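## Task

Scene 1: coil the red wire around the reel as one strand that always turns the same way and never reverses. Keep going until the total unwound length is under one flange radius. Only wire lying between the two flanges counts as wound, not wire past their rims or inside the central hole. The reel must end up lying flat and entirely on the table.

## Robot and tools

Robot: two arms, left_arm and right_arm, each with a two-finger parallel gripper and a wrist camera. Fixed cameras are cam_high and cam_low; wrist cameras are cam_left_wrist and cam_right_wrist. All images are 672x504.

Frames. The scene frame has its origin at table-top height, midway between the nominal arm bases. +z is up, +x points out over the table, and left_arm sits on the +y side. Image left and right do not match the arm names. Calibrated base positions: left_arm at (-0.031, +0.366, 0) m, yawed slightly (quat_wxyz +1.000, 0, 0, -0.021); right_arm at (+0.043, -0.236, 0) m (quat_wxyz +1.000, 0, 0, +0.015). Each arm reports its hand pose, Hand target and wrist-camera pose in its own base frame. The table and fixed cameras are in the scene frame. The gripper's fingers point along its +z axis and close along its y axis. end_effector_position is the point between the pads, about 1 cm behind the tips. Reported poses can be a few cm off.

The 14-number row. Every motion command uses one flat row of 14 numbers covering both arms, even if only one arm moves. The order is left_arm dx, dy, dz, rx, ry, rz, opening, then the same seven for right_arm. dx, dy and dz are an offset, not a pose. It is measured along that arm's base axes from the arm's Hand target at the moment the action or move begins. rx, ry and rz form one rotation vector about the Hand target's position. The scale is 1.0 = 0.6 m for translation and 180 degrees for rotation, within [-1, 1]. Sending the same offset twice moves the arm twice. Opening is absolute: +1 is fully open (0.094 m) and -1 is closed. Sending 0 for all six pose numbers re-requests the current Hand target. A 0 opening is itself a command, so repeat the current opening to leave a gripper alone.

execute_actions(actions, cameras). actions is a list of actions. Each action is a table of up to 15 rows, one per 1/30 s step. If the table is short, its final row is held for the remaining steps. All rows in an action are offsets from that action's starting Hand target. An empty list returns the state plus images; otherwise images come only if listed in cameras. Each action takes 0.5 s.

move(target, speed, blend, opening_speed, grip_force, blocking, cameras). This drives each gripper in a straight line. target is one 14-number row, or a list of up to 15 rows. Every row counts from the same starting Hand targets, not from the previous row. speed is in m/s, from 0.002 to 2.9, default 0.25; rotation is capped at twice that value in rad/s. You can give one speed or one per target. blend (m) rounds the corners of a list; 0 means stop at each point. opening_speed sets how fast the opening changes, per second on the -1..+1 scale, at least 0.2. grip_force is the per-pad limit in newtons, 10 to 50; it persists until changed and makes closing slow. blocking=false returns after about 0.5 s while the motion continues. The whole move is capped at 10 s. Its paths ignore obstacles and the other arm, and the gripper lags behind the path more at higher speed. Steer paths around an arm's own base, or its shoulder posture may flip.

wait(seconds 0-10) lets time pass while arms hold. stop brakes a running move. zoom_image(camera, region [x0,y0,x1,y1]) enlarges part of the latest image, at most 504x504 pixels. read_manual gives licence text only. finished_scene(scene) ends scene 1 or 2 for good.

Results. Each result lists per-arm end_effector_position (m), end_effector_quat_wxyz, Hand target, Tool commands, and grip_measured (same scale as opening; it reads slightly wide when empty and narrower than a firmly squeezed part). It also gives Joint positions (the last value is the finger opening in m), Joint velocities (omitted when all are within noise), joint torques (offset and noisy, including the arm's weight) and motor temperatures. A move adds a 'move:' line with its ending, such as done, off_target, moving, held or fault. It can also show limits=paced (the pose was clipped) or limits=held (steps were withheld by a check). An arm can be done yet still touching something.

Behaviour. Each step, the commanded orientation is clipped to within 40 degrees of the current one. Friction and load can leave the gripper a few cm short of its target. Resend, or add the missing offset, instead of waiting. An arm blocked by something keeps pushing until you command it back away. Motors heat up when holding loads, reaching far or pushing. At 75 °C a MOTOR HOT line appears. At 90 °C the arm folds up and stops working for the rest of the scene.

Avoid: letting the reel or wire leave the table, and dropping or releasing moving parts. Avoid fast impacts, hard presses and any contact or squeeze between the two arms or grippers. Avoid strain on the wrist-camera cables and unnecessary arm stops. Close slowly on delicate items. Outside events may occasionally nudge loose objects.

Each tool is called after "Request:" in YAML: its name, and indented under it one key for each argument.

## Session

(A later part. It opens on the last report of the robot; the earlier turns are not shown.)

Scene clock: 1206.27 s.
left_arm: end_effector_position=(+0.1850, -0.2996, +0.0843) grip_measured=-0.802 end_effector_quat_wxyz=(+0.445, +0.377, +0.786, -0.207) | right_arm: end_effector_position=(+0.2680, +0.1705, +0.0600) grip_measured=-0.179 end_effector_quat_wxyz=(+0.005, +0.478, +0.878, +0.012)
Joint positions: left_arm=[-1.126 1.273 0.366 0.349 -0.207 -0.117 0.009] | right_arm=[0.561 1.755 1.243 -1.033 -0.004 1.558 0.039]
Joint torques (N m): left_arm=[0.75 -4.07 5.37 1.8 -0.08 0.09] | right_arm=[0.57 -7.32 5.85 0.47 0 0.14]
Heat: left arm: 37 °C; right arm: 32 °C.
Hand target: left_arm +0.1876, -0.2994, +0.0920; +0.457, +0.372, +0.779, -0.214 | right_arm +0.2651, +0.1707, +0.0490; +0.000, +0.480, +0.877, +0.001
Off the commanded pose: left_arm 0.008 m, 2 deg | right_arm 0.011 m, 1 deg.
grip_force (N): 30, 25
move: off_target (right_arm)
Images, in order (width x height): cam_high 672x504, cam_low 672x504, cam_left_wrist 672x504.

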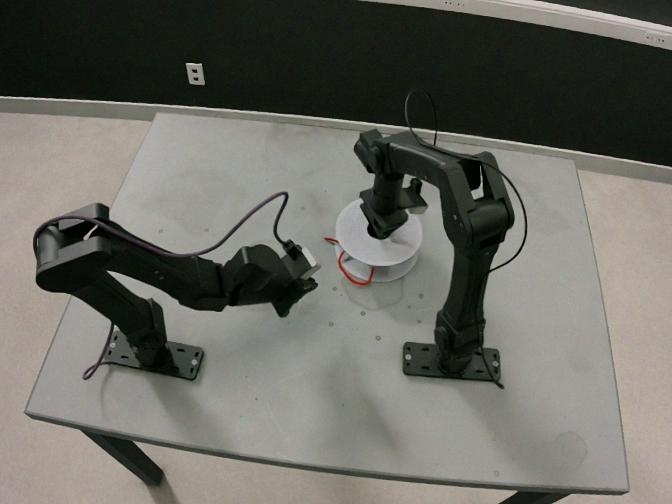

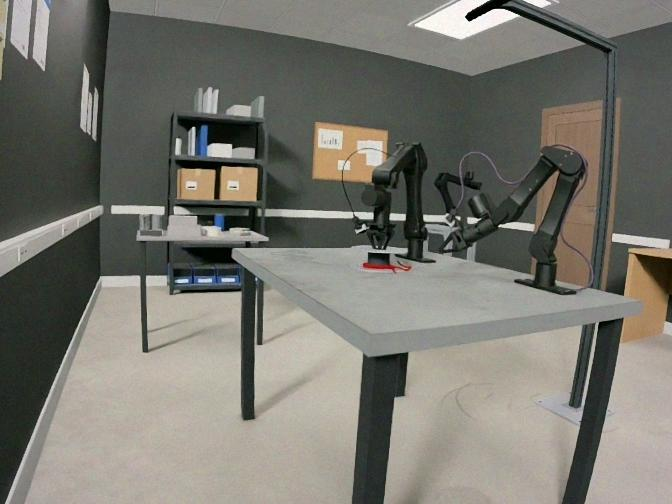

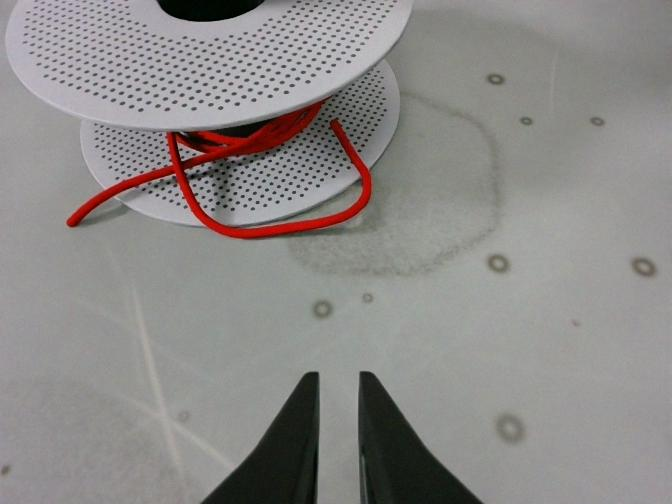

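Request:
move:
  target:
    - [0.07,-0.06,-0.1,0,0,0.11,-1,0,0,0,0,0,0,-0.17]
  speed: 0.15
  cameras: ["cam_left_wrist","cam_high"]

Scene clock: 1215.00 s.
left_arm: end_effector_position=(+0.2268, -0.3263, +0.0241) grip_measured=-0.995 end_effector_quat_wxyz=(+0.475, +0.244, +0.837, -0.121) | right_arm: end_effector_position=(+0.2680, +0.1705, +0.0600) grip_measured=-0.179 end_effector_quat_wxyz=(+0.005, +0.478, +0.878, +0.012)
Joint positions: left_arm=[-1.212 1.793 0.531 0.598 -0.566 -0.363 0] | right_arm=[0.561 1.755 1.243 -1.033 -0.004 1.558 0.039]
Joint torques (N m): left_arm=[-0.64 -4.72 6.45 1.68 -0.38 -0.07] | right_arm=[0.51 -7.35 5.81 0.42 0 0.12]
Heat: left arm: 36 °C; right arm: 32 °C.
Hand target: left_arm +0.2295, -0.3355, +0.0320; +0.487, +0.233, +0.831, -0.132 | right_arm +0.2651, +0.1707, +0.0490; +0.000, +0.480, +0.877, +0.001
Off the commanded pose: left_arm 0.012 m, 2 deg | right_arm 0.011 m, 1 deg.
grip_force (N): 30, 25
move: off_target (left_arm, right_arm)
Images, in order (width x height): cam_high 672x504, cam_left_wrist 672x504.

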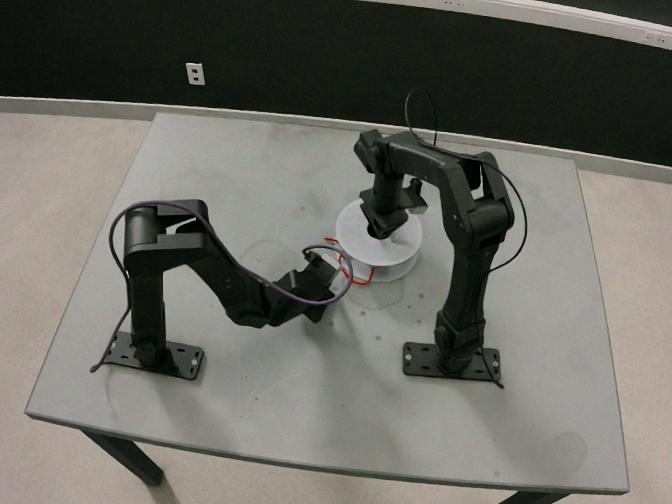

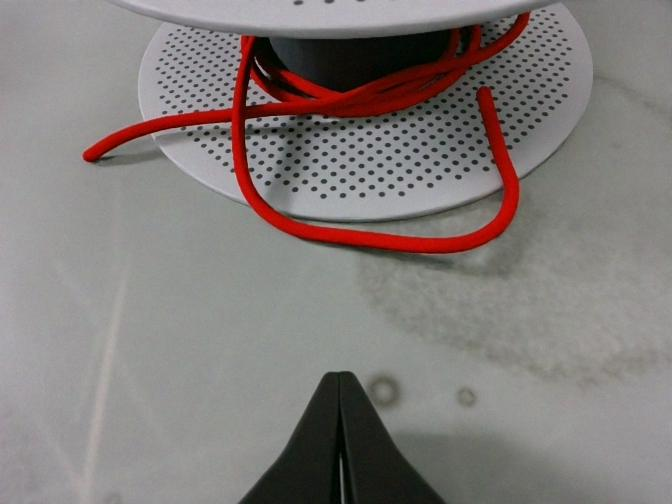

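Request:
move:
  target:
    - [0.021,-0.044,-0.028,0,0,0,-1,0,0,0,0,0,0,-0.17]
    - [0.099,-0.091,-0.028,0,0,0,-1,0,0,0,0,0,0,-0.17]
  speed: 0.06
  cameras: ["cam_left_wrist","cam_high","cam_low"]

Request:
zoom_image:
  camera: "cam_high"
  region: [240, 170, 440, 320]

Request:
zoom_image:
  camera: "cam_low"
  region: [340, 230, 460, 310]

Scene clock: 1221.73 s.
left_arm: end_effector_position=(+0.2783, -0.3873, +0.0193) grip_measured=-0.995 end_effector_quat_wxyz=(+0.490, +0.235, +0.829, -0.134) | right_arm: end_effector_position=(+0.2808, +0.1639, +0.0611) grip_measured=-0.175 end_effector_quat_wxyz=(+0.041, +0.479, +0.877, +0.008)
Joint positions: left_arm=[-1.136 2.034 0.818 0.627 -0.511 -0.307 0] | right_arm=[0.56 1.755 1.245 -1.006 0.063 1.558 0.039]
Joint torques (N m): left_arm=[2.04 -5.42 7.83 1.42 0.02 0.04] | right_arm=[0.64 -7.42 5.93 0.18 -0.63 0.12]
Heat: left arm: 36 °C; right arm: 32 °C.
Hand target: left_arm +0.2889, -0.3901, +0.0152; +0.487, +0.233, +0.831, -0.132 | right_arm +0.2652, +0.1708, +0.0491; +0.000, +0.480, +0.877, +0.001
Off the commanded pose: left_arm 0.012 m, 1 deg | right_arm 0.021 m, 5 deg.
grip_force (N): 30, 25
move: off_target (left_arm, right_arm)
Images, in order (width x height): cam_high 672x504, cam_low 672x504, cam_left_wrist 672x504.

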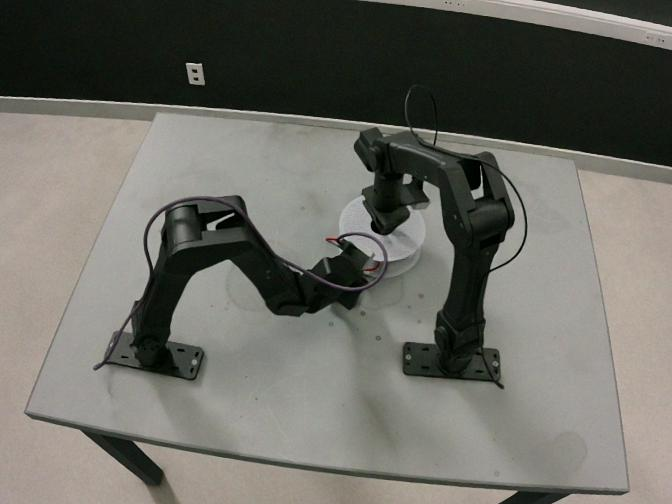

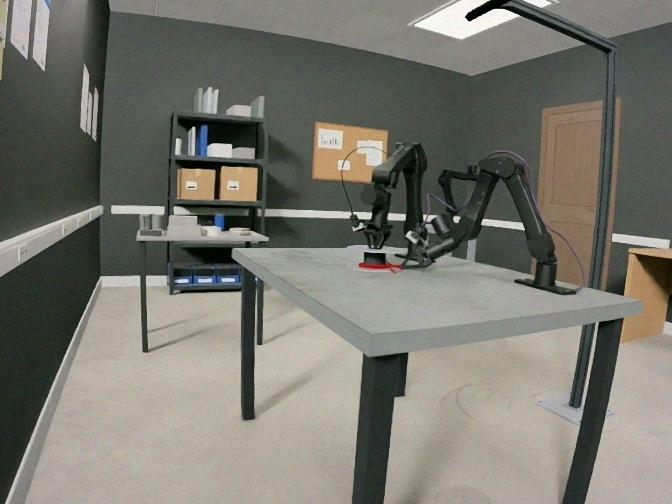

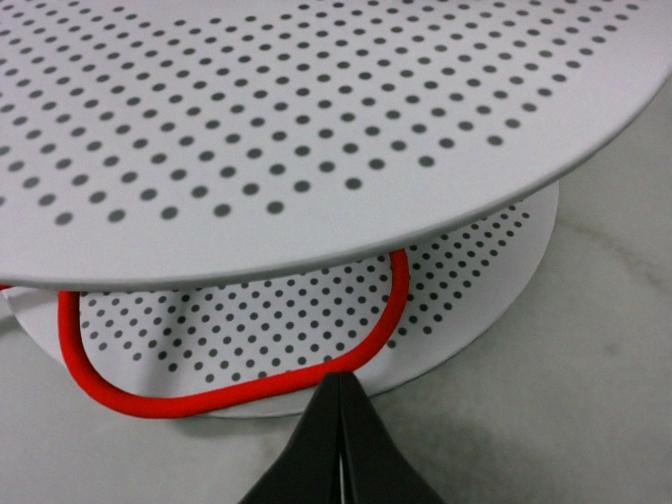

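Scaled by 2.520 from the camera's 672x504 image, which has a finer 960x720 frame.

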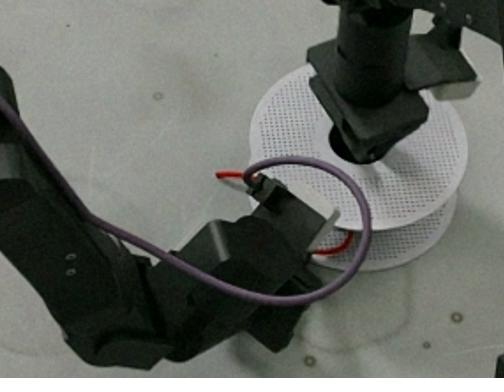

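Scaled by 4.200 from the camera's 672x504 image, which has a finer 960x720 frame.

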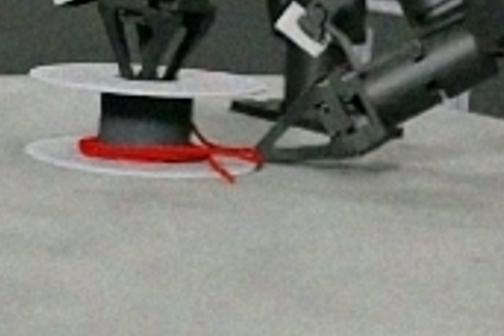

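Request:
move:
  target:
    - [-0.05,0.03,0.02,0,0,0,-1,0,0,0,0,0,0,-0.17]
  speed: 0.06
  cameras: ["cam_left_wrist"]

Scene clock: 1223.63 s.
left_arm: end_effector_position=(+0.2612, -0.3736, +0.0188) grip_measured=-0.995 end_effector_quat_wxyz=(+0.484, +0.237, +0.832, -0.130) | right_arm: end_effector_position=(+0.2807, +0.1640, +0.0611) grip_measured=-0.175 end_effector_quat_wxyz=(+0.040, +0.479, +0.877, +0.009)
Joint positions: left_arm=[-1.165 1.979 0.744 0.619 -0.532 -0.33 0] | right_arm=[0.56 1.755 1.245 -1.006 0.062 1.558 0.039]
Joint torques (N m): left_arm=[-0.55 -9.26 3.81 1.28 -0.31 -0.1] | right_arm=[0.68 -7.54 5.91 0.19 -0.65 0.13]
Heat: left arm: 36 °C; right arm: 32 °C.
Hand target: left_arm +0.2589, -0.3720, +0.0271; +0.487, +0.233, +0.831, -0.132 | right_arm +0.2652, +0.1708, +0.0491; +0.000, +0.480, +0.877, +0.001
Off the commanded pose: left_arm 0.009 m, 1 deg | right_arm 0.021 m, 5 deg.
grip_force (N): 30, 25
move: off_target (right_arm)
Images, in order (width x height): cam_left_wrist 672x504.

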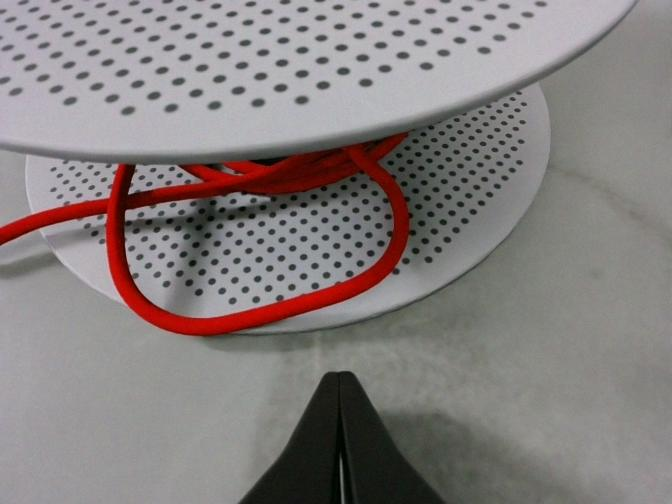

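Request:
move:
  target:
    - [0.033,0.0575,0.0,0,0,0,-1,0,0,0,0,0,0,-0.17]
    - [0.083,0.0275,0.0,0,0,0,-1,0,0,0,0,0,0,-0.17]
  speed: 0.06
  cameras: ["cam_left_wrist"]

Scene clock: 1228.37 s.
left_arm: end_effector_position=(+0.3033, -0.3529, +0.0262) grip_measured=-0.995 end_effector_quat_wxyz=(+0.485, +0.233, +0.832, -0.134) | right_arm: end_effector_position=(+0.2807, +0.1640, +0.0611) grip_measured=-0.175 end_effector_quat_wxyz=(+0.040, +0.479, +0.877, +0.009)
Joint positions: left_arm=[-1.018 1.962 0.741 0.653 -0.41 -0.246 0] | right_arm=[0.56 1.755 1.245 -1.006 0.062 1.558 0.039]
Joint torques (N m): left_arm=[0.68 -6.09 6.76 1.46 -0.11 0.07] | right_arm=[0.62 -7.45 5.94 0.17 -0.62 0.11]
Heat: left arm: 36 °C; right arm: 32 °C.
Hand target: left_arm +0.3087, -0.3556, +0.0271; +0.487, +0.233, +0.831, -0.132 | right_arm +0.2652, +0.1708, +0.0491; +0.000, +0.480, +0.877, +0.001
Off the commanded pose: left_arm 0.006 m, 0 deg | right_arm 0.021 m, 5 deg.
grip_force (N): 30, 25
move: off_target (right_arm)
Images, in order (width x height): cam_left_wrist 672x504.

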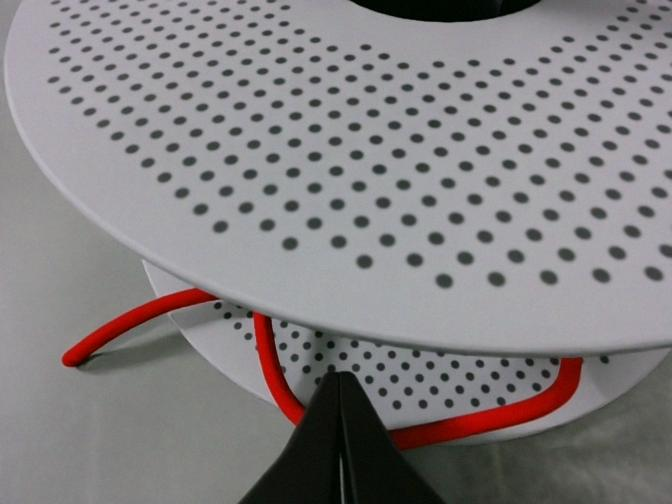

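Request:
move:
  target:
    - [-0.03,0.017,0,0,0,0,-1,0,0,0,0,0,0,-0.17]
    - [-0.03,0.017,-0.015,0,0,0,-1,0,0,0,0,0,0,-0.17]
    - [0.02,-0.013,-0.015,0,0,0,-1,0,0,0,0,0,0,-0.17]
  speed: 0.06
  cameras: ["cam_left_wrist"]

Scene clock: 1231.60 s.
left_arm: end_effector_position=(+0.3105, -0.3549, +0.0192) grip_measured=-0.995 end_effector_quat_wxyz=(+0.488, +0.233, +0.833, -0.122) | right_arm: end_effector_position=(+0.2907, +0.1547, +0.0621) grip_measured=-0.174 end_effector_quat_wxyz=(+0.067, +0.488, +0.870, +0.002)
Joint positions: left_arm=[-1.013 2.005 0.77 0.661 -0.426 -0.234 0] | right_arm=[0.549 1.755 1.245 -0.991 0.114 1.566 0.039]
Joint torques (N m): left_arm=[1.73 -4.94 8.65 1.55 0.22 0.04] | right_arm=[1.61 -7.62 6.09 0.03 -1.11 0.06]
Heat: left arm: 36 °C; right arm: 32 °C.
Hand target: left_arm +0.3207, -0.3633, +0.0181; +0.487, +0.233, +0.831, -0.132 | right_arm +0.2651, +0.1708, +0.0491; +0.000, +0.480, +0.877, +0.001
Off the commanded pose: left_arm 0.013 m, 1 deg | right_arm 0.033 m, 8 deg.
grip_force (N): 30, 25
move: off_target (left_arm, right_arm)
Images, in order (width x height): cam_left_wrist 672x504.

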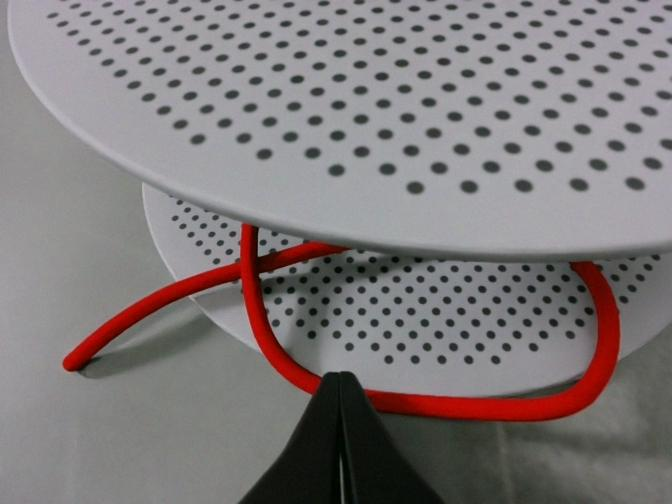

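Request:
move:
  target: [-0.09,0.05,0.02,0,0,0,-1,0,0,0,0,0,0,-0.17]
  speed: 0.08

Request:
move:
  target:
    - [0,0,0,0,0,0,-1,0.035,-0.025,0.02,0,0,0,-0.17]
    - [0,0,0,0,0,0,-1,0.035,-0.025,0.02,0,0,0,-0.95]
    - [0,0,0,0,0,0,-1,0.035,-0.025,0.11,0,0,0,-0.95]
  speed: 0.08
  cameras: ["all"]

Scene clock: 1234.40 s.
left_arm: end_effector_position=(+0.2672, -0.3334, +0.0196) grip_measured=-0.995 end_effector_quat_wxyz=(+0.479, +0.241, +0.835, -0.127) | right_arm: end_effector_position=(+0.2862, +0.1619, +0.0614) grip_measured=-0.174 end_effector_quat_wxyz=(+0.046, +0.488, +0.872, +0.014)
Joint positions: left_arm=[-1.088 1.887 0.604 0.677 -0.465 -0.28 0] | right_arm=[0.549 1.755 1.245 -0.991 0.067 1.566 0.039]
Joint torques (N m): left_arm=[-0.44 -8.43 3.82 1.43 -0.31 -0.05] | right_arm=[1.65 -7.54 5.93 0.06 -0.68 0.06]
Heat: left arm: 36 °C; right arm: 32 °C.
Hand target: left_arm +0.2668, -0.3333, +0.0302; +0.487, +0.233, +0.831, -0.132 | right_arm +0.2651, +0.1707, +0.0491; +0.000, +0.480, +0.877, +0.001
Off the commanded pose: left_arm 0.011 m, 1 deg | right_arm 0.026 m, 6 deg.
grip_force (N): 30, 25
move: off_target (left_arm, right_arm)

Scene clock: 1239.43 s.
left_arm: end_effector_position=(+0.2673, -0.3332, +0.0196) grip_measured=-0.995 end_effector_quat_wxyz=(+0.479, +0.240, +0.835, -0.127) | right_arm: end_effector_position=(+0.2838, +0.1582, +0.1062) grip_measured=-0.948 end_effector_quat_wxyz=(-0.004, +0.480, +0.877, -0.003)
Joint positions: left_arm=[-1.088 1.887 0.604 0.677 -0.466 -0.28 0] | right_arm=[0.503 1.786 1.467 -1.262 -0.004 1.505 0.002]
Joint torques (N m): left_arm=[-0.44 -8.4 3.82 1.44 -0.31 -0.07] | right_arm=[-0.98 -10.65 9.07 0 -0.01 -0.09]
Heat: left arm: 36 °C; right arm: 32 °C.
Hand target: left_arm +0.2668, -0.3333, +0.0302; +0.487, +0.233, +0.831, -0.132 | right_arm +0.2861, +0.1556, +0.1150; +0.000, +0.480, +0.877, +0.001
Off the commanded pose: left_arm 0.011 m, 1 deg | right_arm 0.010 m, 1 deg.
grip_force (N): 30, 25
move: off_target (left_arm)

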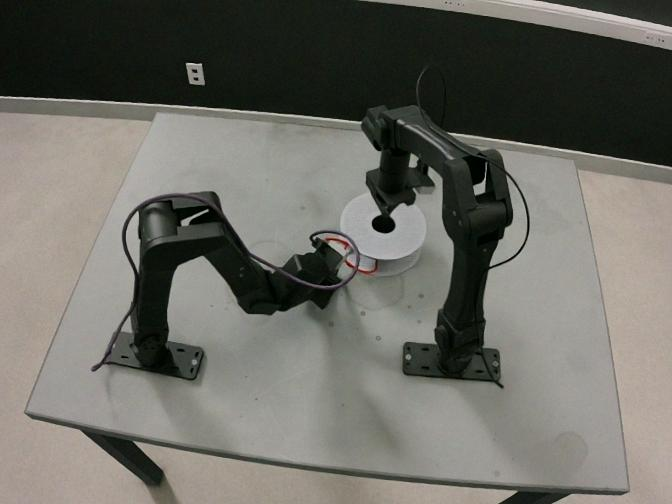

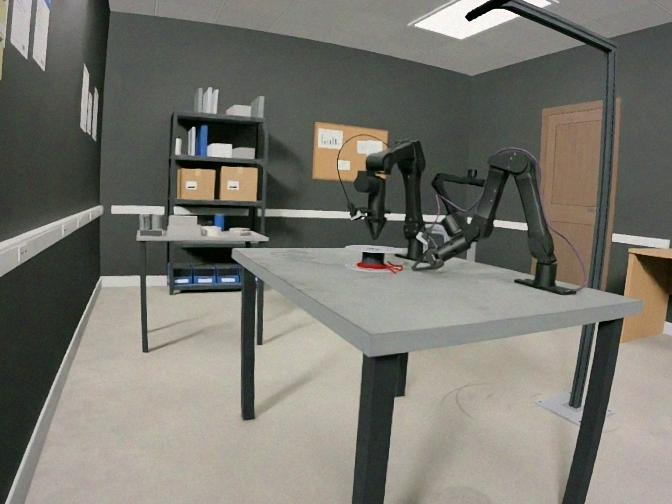

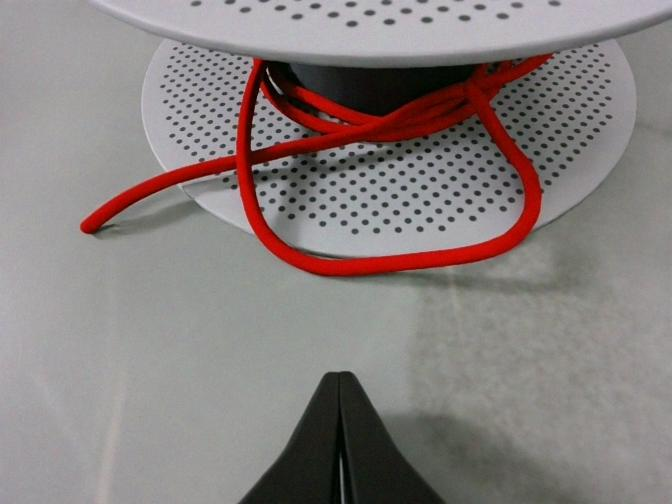

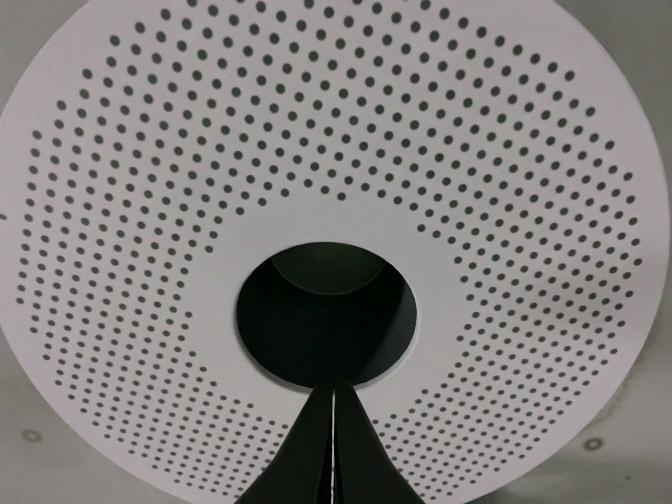

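Request:
move:
  target:
    - [-0.1,0.1,0.05,0,0,0,-1,0.0015,0.0025,0,0,0,0.3,-0.95]
    - [-0.1,0.1,0.05,0,0,0,-1,0.0015,0.0025,0,0,0,0.62,-0.95]
  speed: 0.4
  blend: [0.01,0]
  cameras: ["cam_right_wrist","cam_high"]

Scene clock: 1245.07 s.
left_arm: end_effector_position=(+0.2077, -0.2748, +0.0554) grip_measured=-0.995 end_effector_quat_wxyz=(+0.482, +0.239, +0.833, -0.130) | right_arm: end_effector_position=(+0.2834, +0.1580, +0.1081) grip_measured=-0.948 end_effector_quat_wxyz=(-0.007, -0.454, +0.891, +0.002)
Joint positions: left_arm=[-1.212 1.453 0.343 0.472 -0.566 -0.363 0] | right_arm=[0.503 1.786 1.474 -1.273 -0.004 -0.439 0.002]
Joint torques (N m): left_arm=[-0.58 -4.89 4.59 1.39 -0.38 -0.08] | right_arm=[-0.65 -9.84 9.37 0.04 0 -0.11]
Heat: left arm: 36 °C; right arm: 32 °C.
Hand target: left_arm +0.2068, -0.2732, +0.0601; +0.487, +0.233, +0.831, -0.132 | right_arm +0.2871, +0.1572, +0.1151; -0.001, -0.456, +0.890, +0.000
Off the commanded pose: left_arm 0.005 m, 1 deg | right_arm 0.008 m, 1 deg.
grip_force (N): 30, 25
move: done
Images, in order (width x height): cam_high 672x504, cam_right_wrist 672x504.

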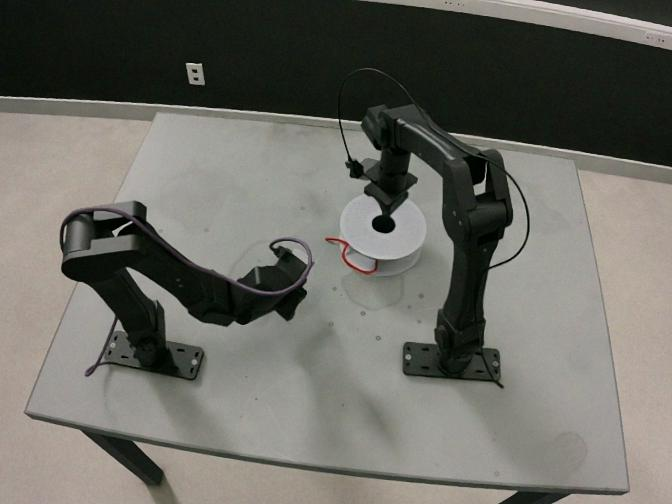

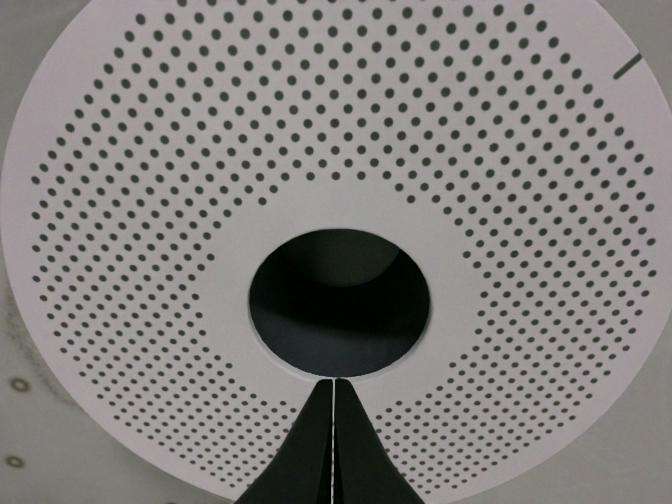

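Request:
move:
  target:
    - [0,0,0,0,0,0,-1,-0.0035,0.004,-0.111,0,0,0,-0.95]
    - [0,0,0,0,0,0,-1,-0.0035,0.004,-0.111,0,0,0,-0.17]
  speed: 0.12
  cameras: ["cam_left_wrist"]

Request:
move:
  target:
    - [0,0,0,0,0,0,-1,0,0,0,0,0,-0.22,-0.17]
    - [0,0,0,0,0,0,-1,0,0,0,0,0,-0.44,-0.17]
  speed: 0.25
  blend: [0.01,0]
  cameras: ["all"]

Scene clock: 1248.87 s.
left_arm: end_effector_position=(+0.2077, -0.2748, +0.0554) grip_measured=-0.995 end_effector_quat_wxyz=(+0.482, +0.239, +0.833, -0.130) | right_arm: end_effector_position=(+0.2863, +0.1597, +0.0607) grip_measured=-0.177 end_effector_quat_wxyz=(+0.010, -0.454, +0.891, +0.002)
Joint positions: left_arm=[-1.212 1.453 0.343 0.472 -0.566 -0.363 0] | right_arm=[0.503 1.796 1.297 -1.051 -0.004 -0.439 0.039]
Joint torques (N m): left_arm=[-0.59 -4.86 4.57 1.38 -0.37 -0.08] | right_arm=[0.21 -7.54 5.79 0.47 0.01 0]
Heat: left arm: 36 °C; right arm: 32 °C.
Hand target: left_arm +0.2068, -0.2732, +0.0601; +0.487, +0.233, +0.831, -0.132 | right_arm +0.2850, +0.1596, +0.0485; +0.000, -0.456, +0.890, +0.000
Off the commanded pose: left_arm 0.005 m, 1 deg | right_arm 0.012 m, 1 deg.
grip_force (N): 30, 25
move: off_target (right_arm)
Images, in order (width x height): cam_left_wrist 672x504.

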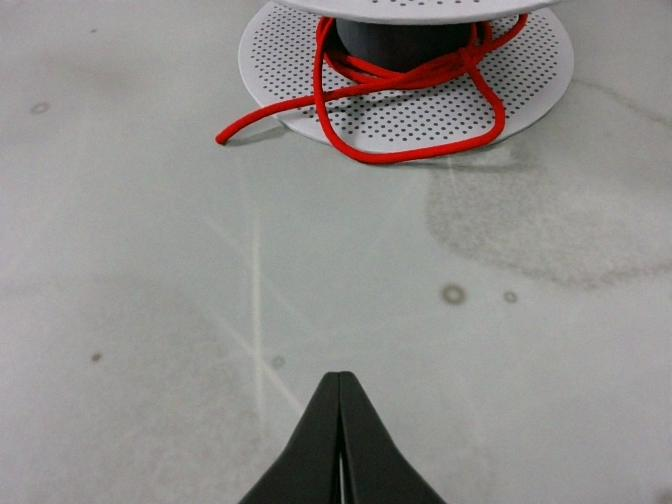

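Scene clock: 1252.40 s.
left_arm: end_effector_position=(+0.2077, -0.2748, +0.0554) grip_measured=-0.995 end_effector_quat_wxyz=(+0.482, +0.239, +0.833, -0.130) | right_arm: end_effector_position=(+0.2862, +0.1596, +0.0607) grip_measured=-0.176 end_effector_quat_wxyz=(+0.006, +0.204, +0.979, +0.008)
Joint positions: left_arm=[-1.212 1.453 0.343 0.472 -0.566 -0.363 0] | right_arm=[0.503 1.796 1.297 -1.051 -0.004 0.915 0.039]
Joint torques (N m): left_arm=[-0.58 -4.88 4.57 1.39 -0.38 -0.07] | right_arm=[0.29 -7.66 5.63 0.5 0.02 0.32]
Heat: left arm: 36 °C; right arm: 32 °C.
Hand target: left_arm +0.2068, -0.2732, +0.0601; +0.487, +0.233, +0.831, -0.132 | right_arm +0.2849, +0.1596, +0.0485; +0.000, +0.216, +0.976, +0.000
Off the commanded pose: left_arm 0.005 m, 1 deg | right_arm 0.012 m, 2 deg.
grip_force (N): 30, 25
move: off_target (right_arm)

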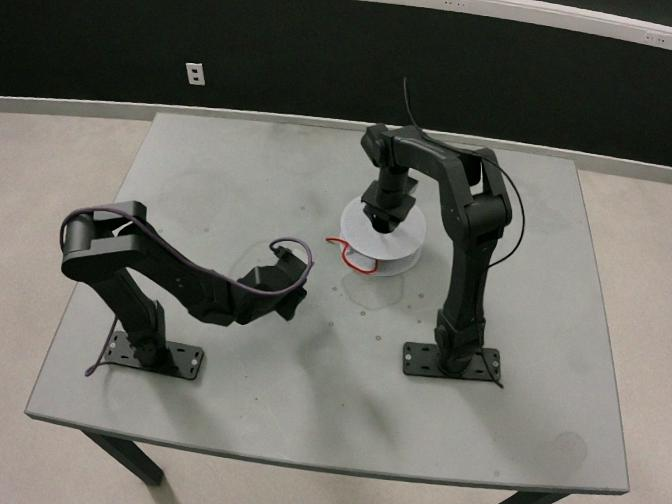

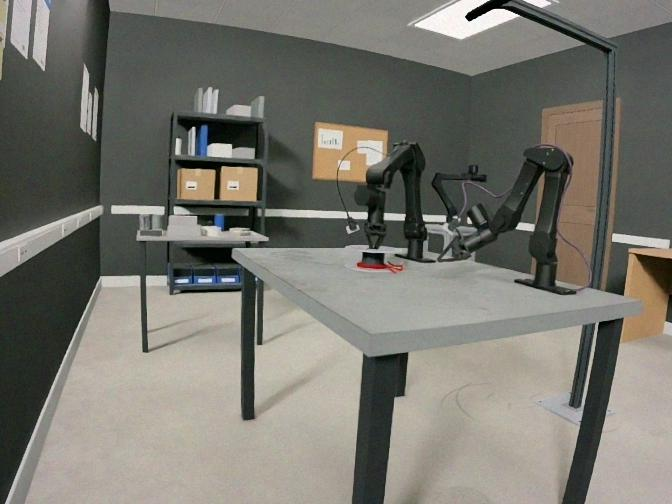

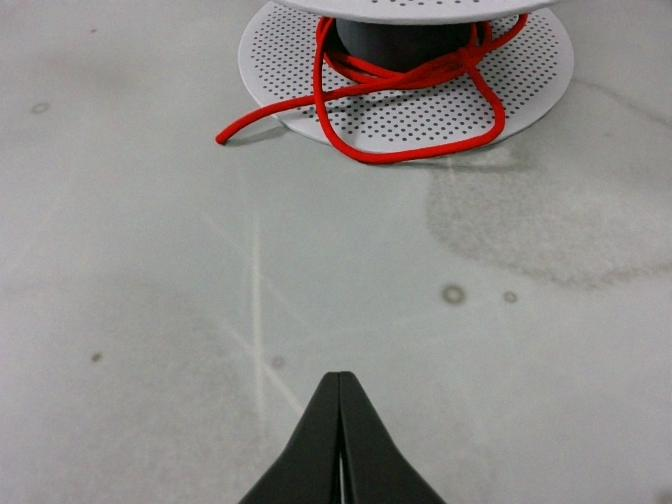

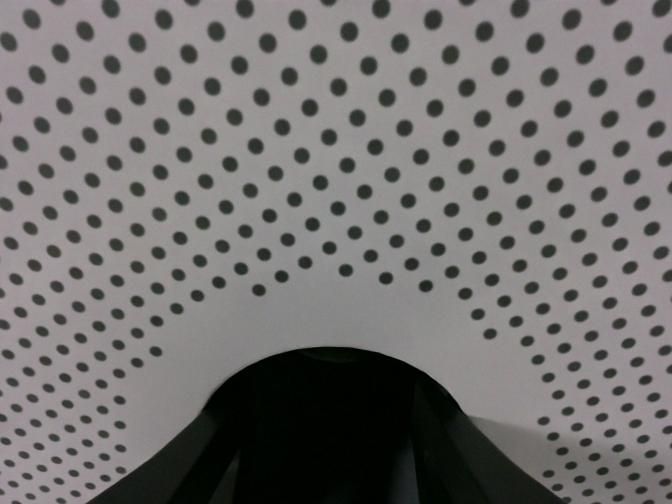

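Request:
move:
  target:
    - [0,0,0,0,0,0,-1,0,0,-0.005,0,0,0,-0.12]
  speed: 0.25
  cameras: []

Request:
move:
  target:
    - [0,0,0,0,0,0,-1,0,0,0,0,0,-0.2,-0.12]
  speed: 0.25
  cameras: ["cam_right_wrist","cam_left_wrist"]

Scene clock: 1254.67 s.
left_arm: end_effector_position=(+0.2077, -0.2748, +0.0554) grip_measured=-0.995 end_effector_quat_wxyz=(+0.482, +0.239, +0.833, -0.130) | right_arm: end_effector_position=(+0.2863, +0.1597, +0.0612) grip_measured=-0.140 end_effector_quat_wxyz=(+0.007, +0.207, +0.978, +0.009)
Joint positions: left_arm=[-1.212 1.453 0.343 0.472 -0.566 -0.363 0] | right_arm=[0.503 1.795 1.297 -1.051 -0.004 0.921 0.04]
Joint torques (N m): left_arm=[-0.59 -4.88 4.59 1.39 -0.38 -0.08] | right_arm=[0.28 -7.38 4.89 0.62 0 0.24]
Heat: left arm: 36 °C; right arm: 32 °C.
Hand target: left_arm +0.2068, -0.2732, +0.0601; +0.487, +0.233, +0.831, -0.132 | right_arm +0.2850, +0.1596, +0.0456; +0.000, +0.216, +0.976, +0.001
Off the commanded pose: left_arm 0.005 m, 1 deg | right_arm 0.016 m, 2 deg.
grip_force (N): 30, 25
move: off_target (right_arm)
No camera images: "cameras" was empty.

Scene clock: 1256.73 s.
left_arm: end_effector_position=(+0.2077, -0.2748, +0.0554) grip_measured=-0.995 end_effector_quat_wxyz=(+0.482, +0.239, +0.833, -0.130) | right_arm: end_effector_position=(+0.2880, +0.1606, +0.0615) grip_measured=-0.137 end_effector_quat_wxyz=(+0.006, +0.494, +0.869, +0.014)
Joint positions: left_arm=[-1.212 1.453 0.343 0.472 -0.566 -0.363 0] | right_arm=[0.503 1.794 1.297 -1.043 -0.004 1.537 0.041]
Joint torques (N m): left_arm=[-0.58 -4.88 4.57 1.39 -0.38 -0.07] | right_arm=[0.28 -7.3 4.89 0.55 0 0.38]
Heat: left arm: 36 °C; right arm: 32 °C.
Hand target: left_arm +0.2068, -0.2732, +0.0601; +0.487, +0.233, +0.831, -0.132 | right_arm +0.2849, +0.1596, +0.0456; +0.000, +0.507, +0.862, +0.000
Off the commanded pose: left_arm 0.005 m, 1 deg | right_arm 0.016 m, 2 deg.
grip_force (N): 30, 25
move: off_target (right_arm)
Images, in order (width x height): cam_left_wrist 672x504, cam_right_wrist 672x504.

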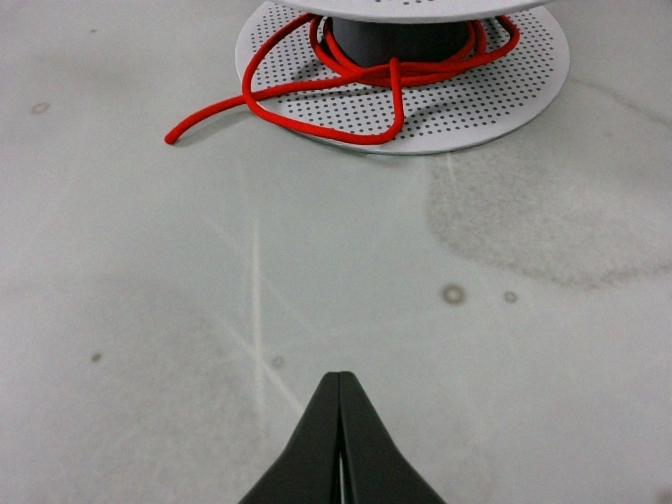

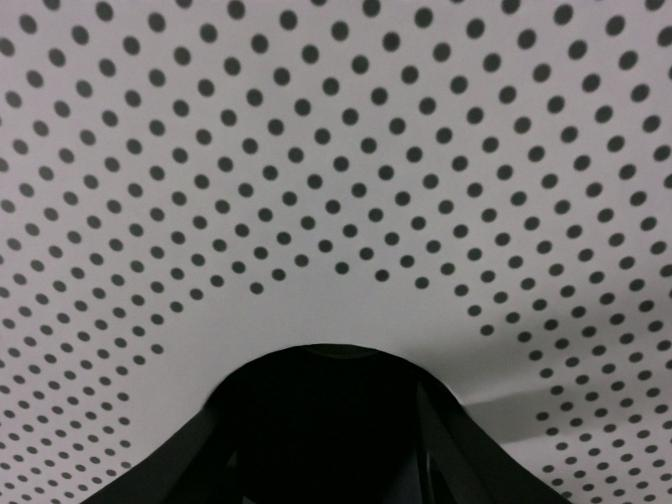

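Request:
move:
  target:
    - [0,0,0,0,0,0,-1,0,0,0,0,0,0,-0.95]
    - [0,0,0,0,0,0,-1,0,0,0,0,0,0.3,-0.95]
    - [0,0,0,0,0,0,-1,0,0,0,0,0,0.62,-0.95]
    - [0,0,0,0,0,0,-1,0,0,0,0,0,0.62,-0.12]
  speed: 0.5
  cameras: ["cam_right_wrist","cam_left_wrist"]

Request:
zoom_image:
  camera: "cam_left_wrist"
  region: [150, 0, 600, 170]

Scene clock: 1266.37 s.
left_arm: end_effector_position=(+0.2077, -0.2748, +0.0554) grip_measured=-0.995 end_effector_quat_wxyz=(+0.482, +0.239, +0.833, -0.130) | right_arm: end_effector_position=(+0.2887, +0.1610, +0.0623) grip_measured=-0.133 end_effector_quat_wxyz=(+0.019, -0.422, +0.906, +0.003)
Joint positions: left_arm=[-1.212 1.453 0.343 0.472 -0.566 -0.363 0] | right_arm=[0.503 1.788 1.293 -1.036 -0.004 -0.368 0.041]
Joint torques (N m): left_arm=[-0.58 -4.89 4.59 1.39 -0.38 -0.07] | right_arm=[0.28 -6.71 5.37 0.47 0 -0.09]
Motor temperatures (°C): left_arm=[27 36 31 29 24 24 25] | right_arm=[22 32 27 27 22 24 23]
Heat: left arm: 36 °C; right arm: 32 °C.
Hand target: left_arm +0.2068, -0.2732, +0.0601; +0.487, +0.233, +0.831, -0.132 | right_arm +0.2850, +0.1596, +0.0455; +0.000, -0.428, +0.904, +0.000
Off the commanded pose: left_arm 0.005 m, 1 deg | right_arm 0.017 m, 2 deg.
grip_force (N): 30, 25
move: off_target (right_arm)
Images, in order (width x height): cam_left_wrist 672x504, cam_right_wrist 672x504.

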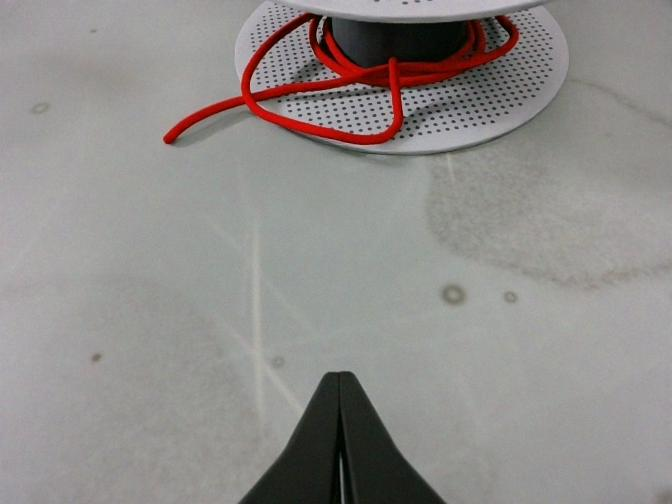

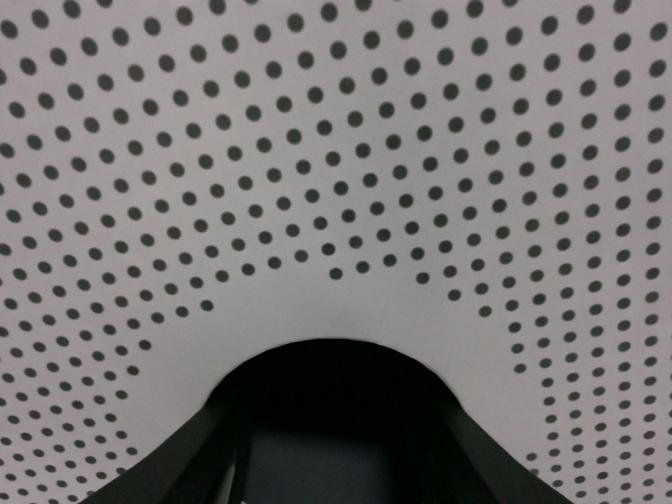

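Scaled by 1.120 from the camera's 672x504 image, which has a finer 960x720 frame.

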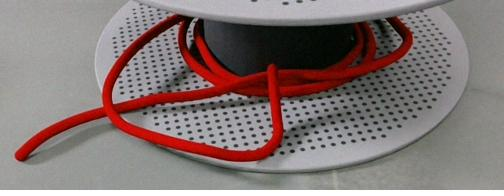

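Request:
move:
  target: [0.0965,-0.1345,-0.055,0,0,0,-0.5,0,0,0,0,0,0,-0.12]
  speed: 0.12
  cameras: ["cam_left_wrist"]

Scene clock: 1274.90 s.
left_arm: end_effector_position=(+0.2578, -0.3472, +0.0205) grip_measured=-0.502 end_effector_quat_wxyz=(+0.476, +0.239, +0.837, -0.124) | right_arm: end_effector_position=(+0.2887, +0.1610, +0.0623) grip_measured=-0.133 end_effector_quat_wxyz=(+0.019, -0.422, +0.906, +0.003)
Joint positions: left_arm=[-1.139 1.9 0.65 0.618 -0.51 -0.32 0.023] | right_arm=[0.503 1.788 1.293 -1.036 -0.004 -0.368 0.041]
Joint torques (N m): left_arm=[0.65 -5.55 6.49 1.71 -0.24 0.03] | right_arm=[0.36 -6.78 5.38 0.5 -0.02 -0.11]
Heat: left arm: 35 °C; right arm: 32 °C.
Hand target: left_arm +0.2646, -0.3540, +0.0271; +0.487, +0.233, +0.831, -0.132 | right_arm +0.2850, +0.1596, +0.0455; +0.000, -0.428, +0.904, +0.000
Off the commanded pose: left_arm 0.012 m, 2 deg | right_arm 0.017 m, 2 deg.
grip_force (N): 30, 25
move: off_target (left_arm, right_arm)
Images, in order (width x height): cam_left_wrist 672x504.

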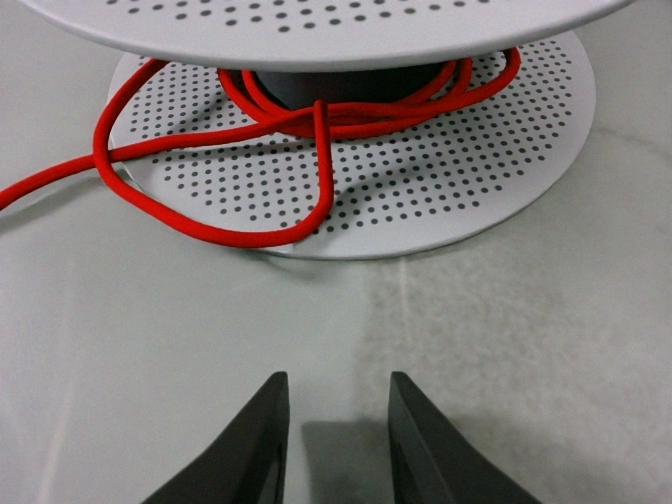

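Request:
move:
  target:
    - [0.12,-0.067,-0.006,0,0,0,-0.5,0,0,0,0,0,0,-0.12]
    - [0.12,-0.067,-0.006,0,0,0,-1,0,0,0,0,0,0,-0.12]
  speed: 0.08
  cameras: ["cam_left_wrist","cam_low","cam_high"]

Request:
zoom_image:
  camera: "cam_low"
  region: [340, 230, 460, 310]

Scene clock: 1279.73 s.
left_arm: end_effector_position=(+0.3286, -0.3879, +0.0234) grip_measured=-0.995 end_effector_quat_wxyz=(+0.487, +0.229, +0.833, -0.129) | right_arm: end_effector_position=(+0.2933, +0.1582, +0.0627) grip_measured=-0.130 end_effector_quat_wxyz=(+0.025, -0.423, +0.906, -0.007)
Joint positions: left_arm=[-1.015 2.083 0.938 0.575 -0.421 -0.246 0] | right_arm=[0.501 1.788 1.294 -1.027 0.018 -0.373 0.041]
Joint torques (N m): left_arm=[1.14 -6.49 8.53 1.46 0.08 0.13] | right_arm=[0.43 -6.72 5.26 0.41 -0.18 -0.04]
Heat: left arm: 35 °C; right arm: 32 °C.
Hand target: left_arm +0.3367, -0.3941, +0.0234; +0.487, +0.233, +0.832, -0.132 | right_arm +0.2849, +0.1596, +0.0455; +0.000, -0.428, +0.904, +0.000
Off the commanded pose: left_arm 0.010 m, 1 deg | right_arm 0.019 m, 3 deg.
grip_force (N): 30, 25
move: off_target (right_arm)
Images, in order (width x height): cam_high 672x504, cam_low 672x504, cam_left_wrist 672x504.

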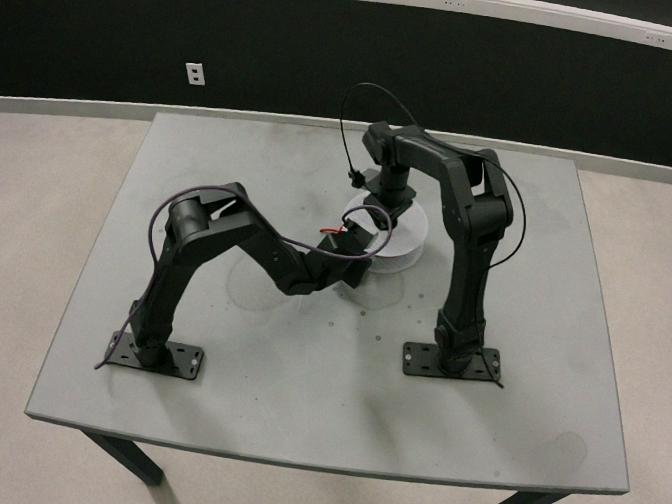

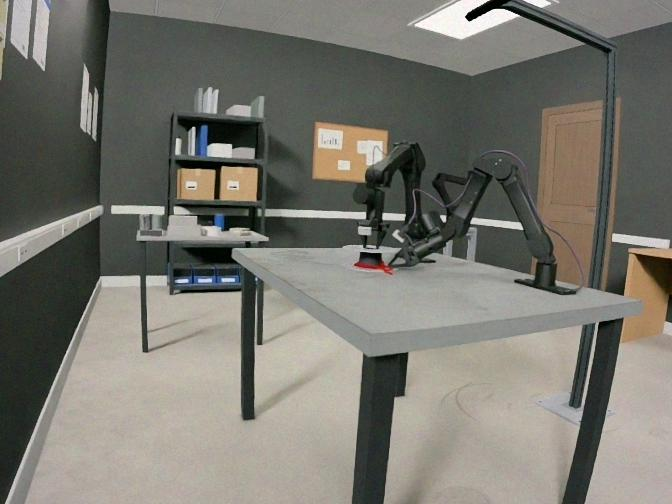

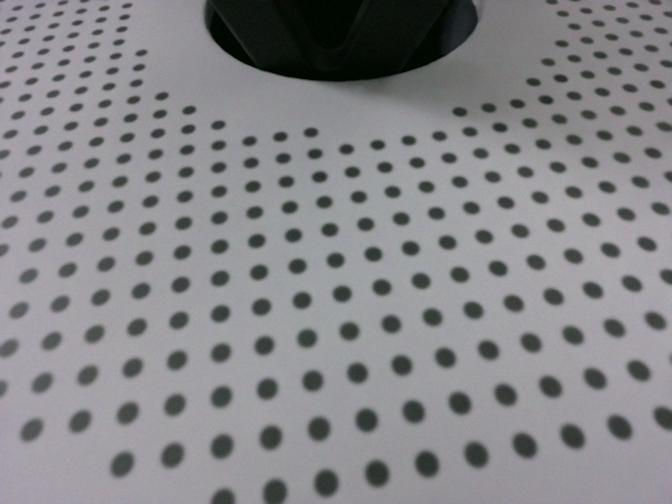

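Scaled by 4.200 from the camera's 672x504 image, which has a finer 960x720 frame.

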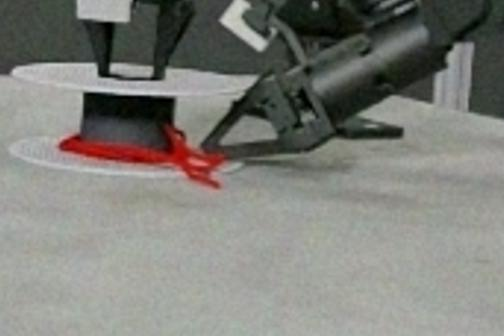

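Request:
move:
  target:
    - [-0.055,0.033,0.0,0,0,0,-1,0,0,0,0,0,0,-0.12]
  speed: 0.06
  cameras: ["cam_left_wrist"]

Scene clock: 1282.07 s.
left_arm: end_effector_position=(+0.3092, -0.3770, +0.0221) grip_measured=-0.995 end_effector_quat_wxyz=(+0.492, +0.231, +0.829, -0.133) | right_arm: end_effector_position=(+0.2933, +0.1582, +0.0627) grip_measured=-0.130 end_effector_quat_wxyz=(+0.025, -0.423, +0.906, -0.007)
Joint positions: left_arm=[-1.045 2.043 0.838 0.644 -0.442 -0.254 0] | right_arm=[0.501 1.788 1.294 -1.027 0.018 -0.373 0.041]
Joint torques (N m): left_arm=[-0.62 -9.22 3.41 1.32 -0.17 -0.09] | right_arm=[0.47 -6.8 5.29 0.41 -0.2 -0.03]
Heat: left arm: 35 °C; right arm: 32 °C.
Hand target: left_arm +0.3036, -0.3744, +0.0234; +0.487, +0.233, +0.831, -0.132 | right_arm +0.2849, +0.1596, +0.0455; +0.000, -0.428, +0.904, +0.000
Off the commanded pose: left_arm 0.006 m, 1 deg | right_arm 0.019 m, 3 deg.
grip_force (N): 30, 25
move: off_target (right_arm)
Images, in order (width x height): cam_left_wrist 672x504.

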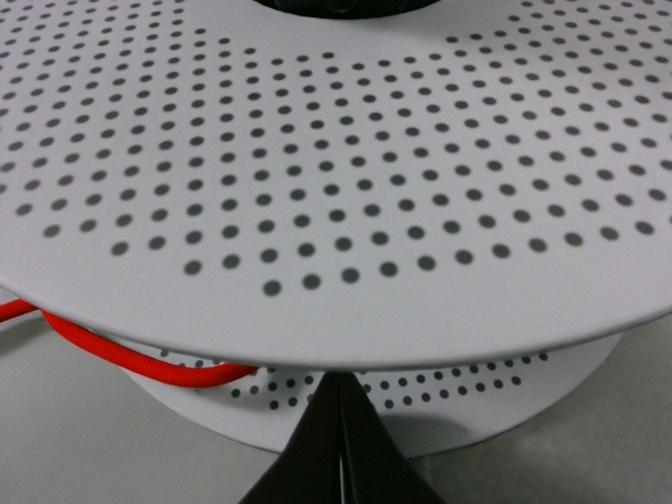

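Request:
move:
  target:
    - [-0.05,0.03,0.0,0,0,0,-0.4,0,0,0,0,0,0,-0.12]
    - [-0.035,0.058,0.0,0,0,0,-0.4,0,0,0,0,0,0,-0.12]
  speed: 0.08
  cameras: ["cam_left_wrist"]

Scene clock: 1284.57 s.
left_arm: end_effector_position=(+0.2824, -0.3426, +0.0187) grip_measured=-0.402 end_effector_quat_wxyz=(+0.486, +0.231, +0.833, -0.131) | right_arm: end_effector_position=(+0.2933, +0.1582, +0.0627) grip_measured=-0.130 end_effector_quat_wxyz=(+0.025, -0.423, +0.906, -0.007)
Joint positions: left_arm=[-1.063 1.943 0.658 0.703 -0.454 -0.275 0.028] | right_arm=[0.501 1.788 1.294 -1.027 0.018 -0.373 0.041]
Joint torques (N m): left_arm=[0.58 -8.23 3.33 1.46 -0.08 0.11] | right_arm=[0.39 -6.69 5.26 0.42 -0.22 -0.05]
Heat: left arm: 36 °C; right arm: 32 °C.
Hand target: left_arm +0.2827, -0.3396, +0.0235; +0.487, +0.233, +0.831, -0.132 | right_arm +0.2849, +0.1596, +0.0455; +0.000, -0.428, +0.904, +0.000
Off the commanded pose: left_arm 0.006 m, 0 deg | right_arm 0.019 m, 3 deg.
grip_force (N): 30, 25
move: off_target (right_arm)
Images, in order (width x height): cam_left_wrist 672x504.

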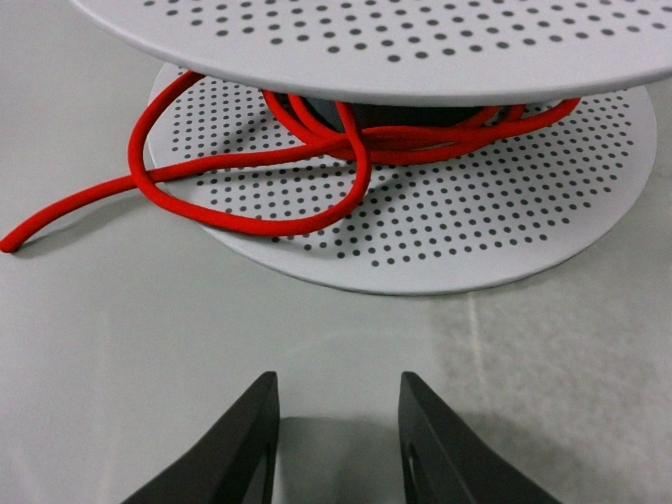

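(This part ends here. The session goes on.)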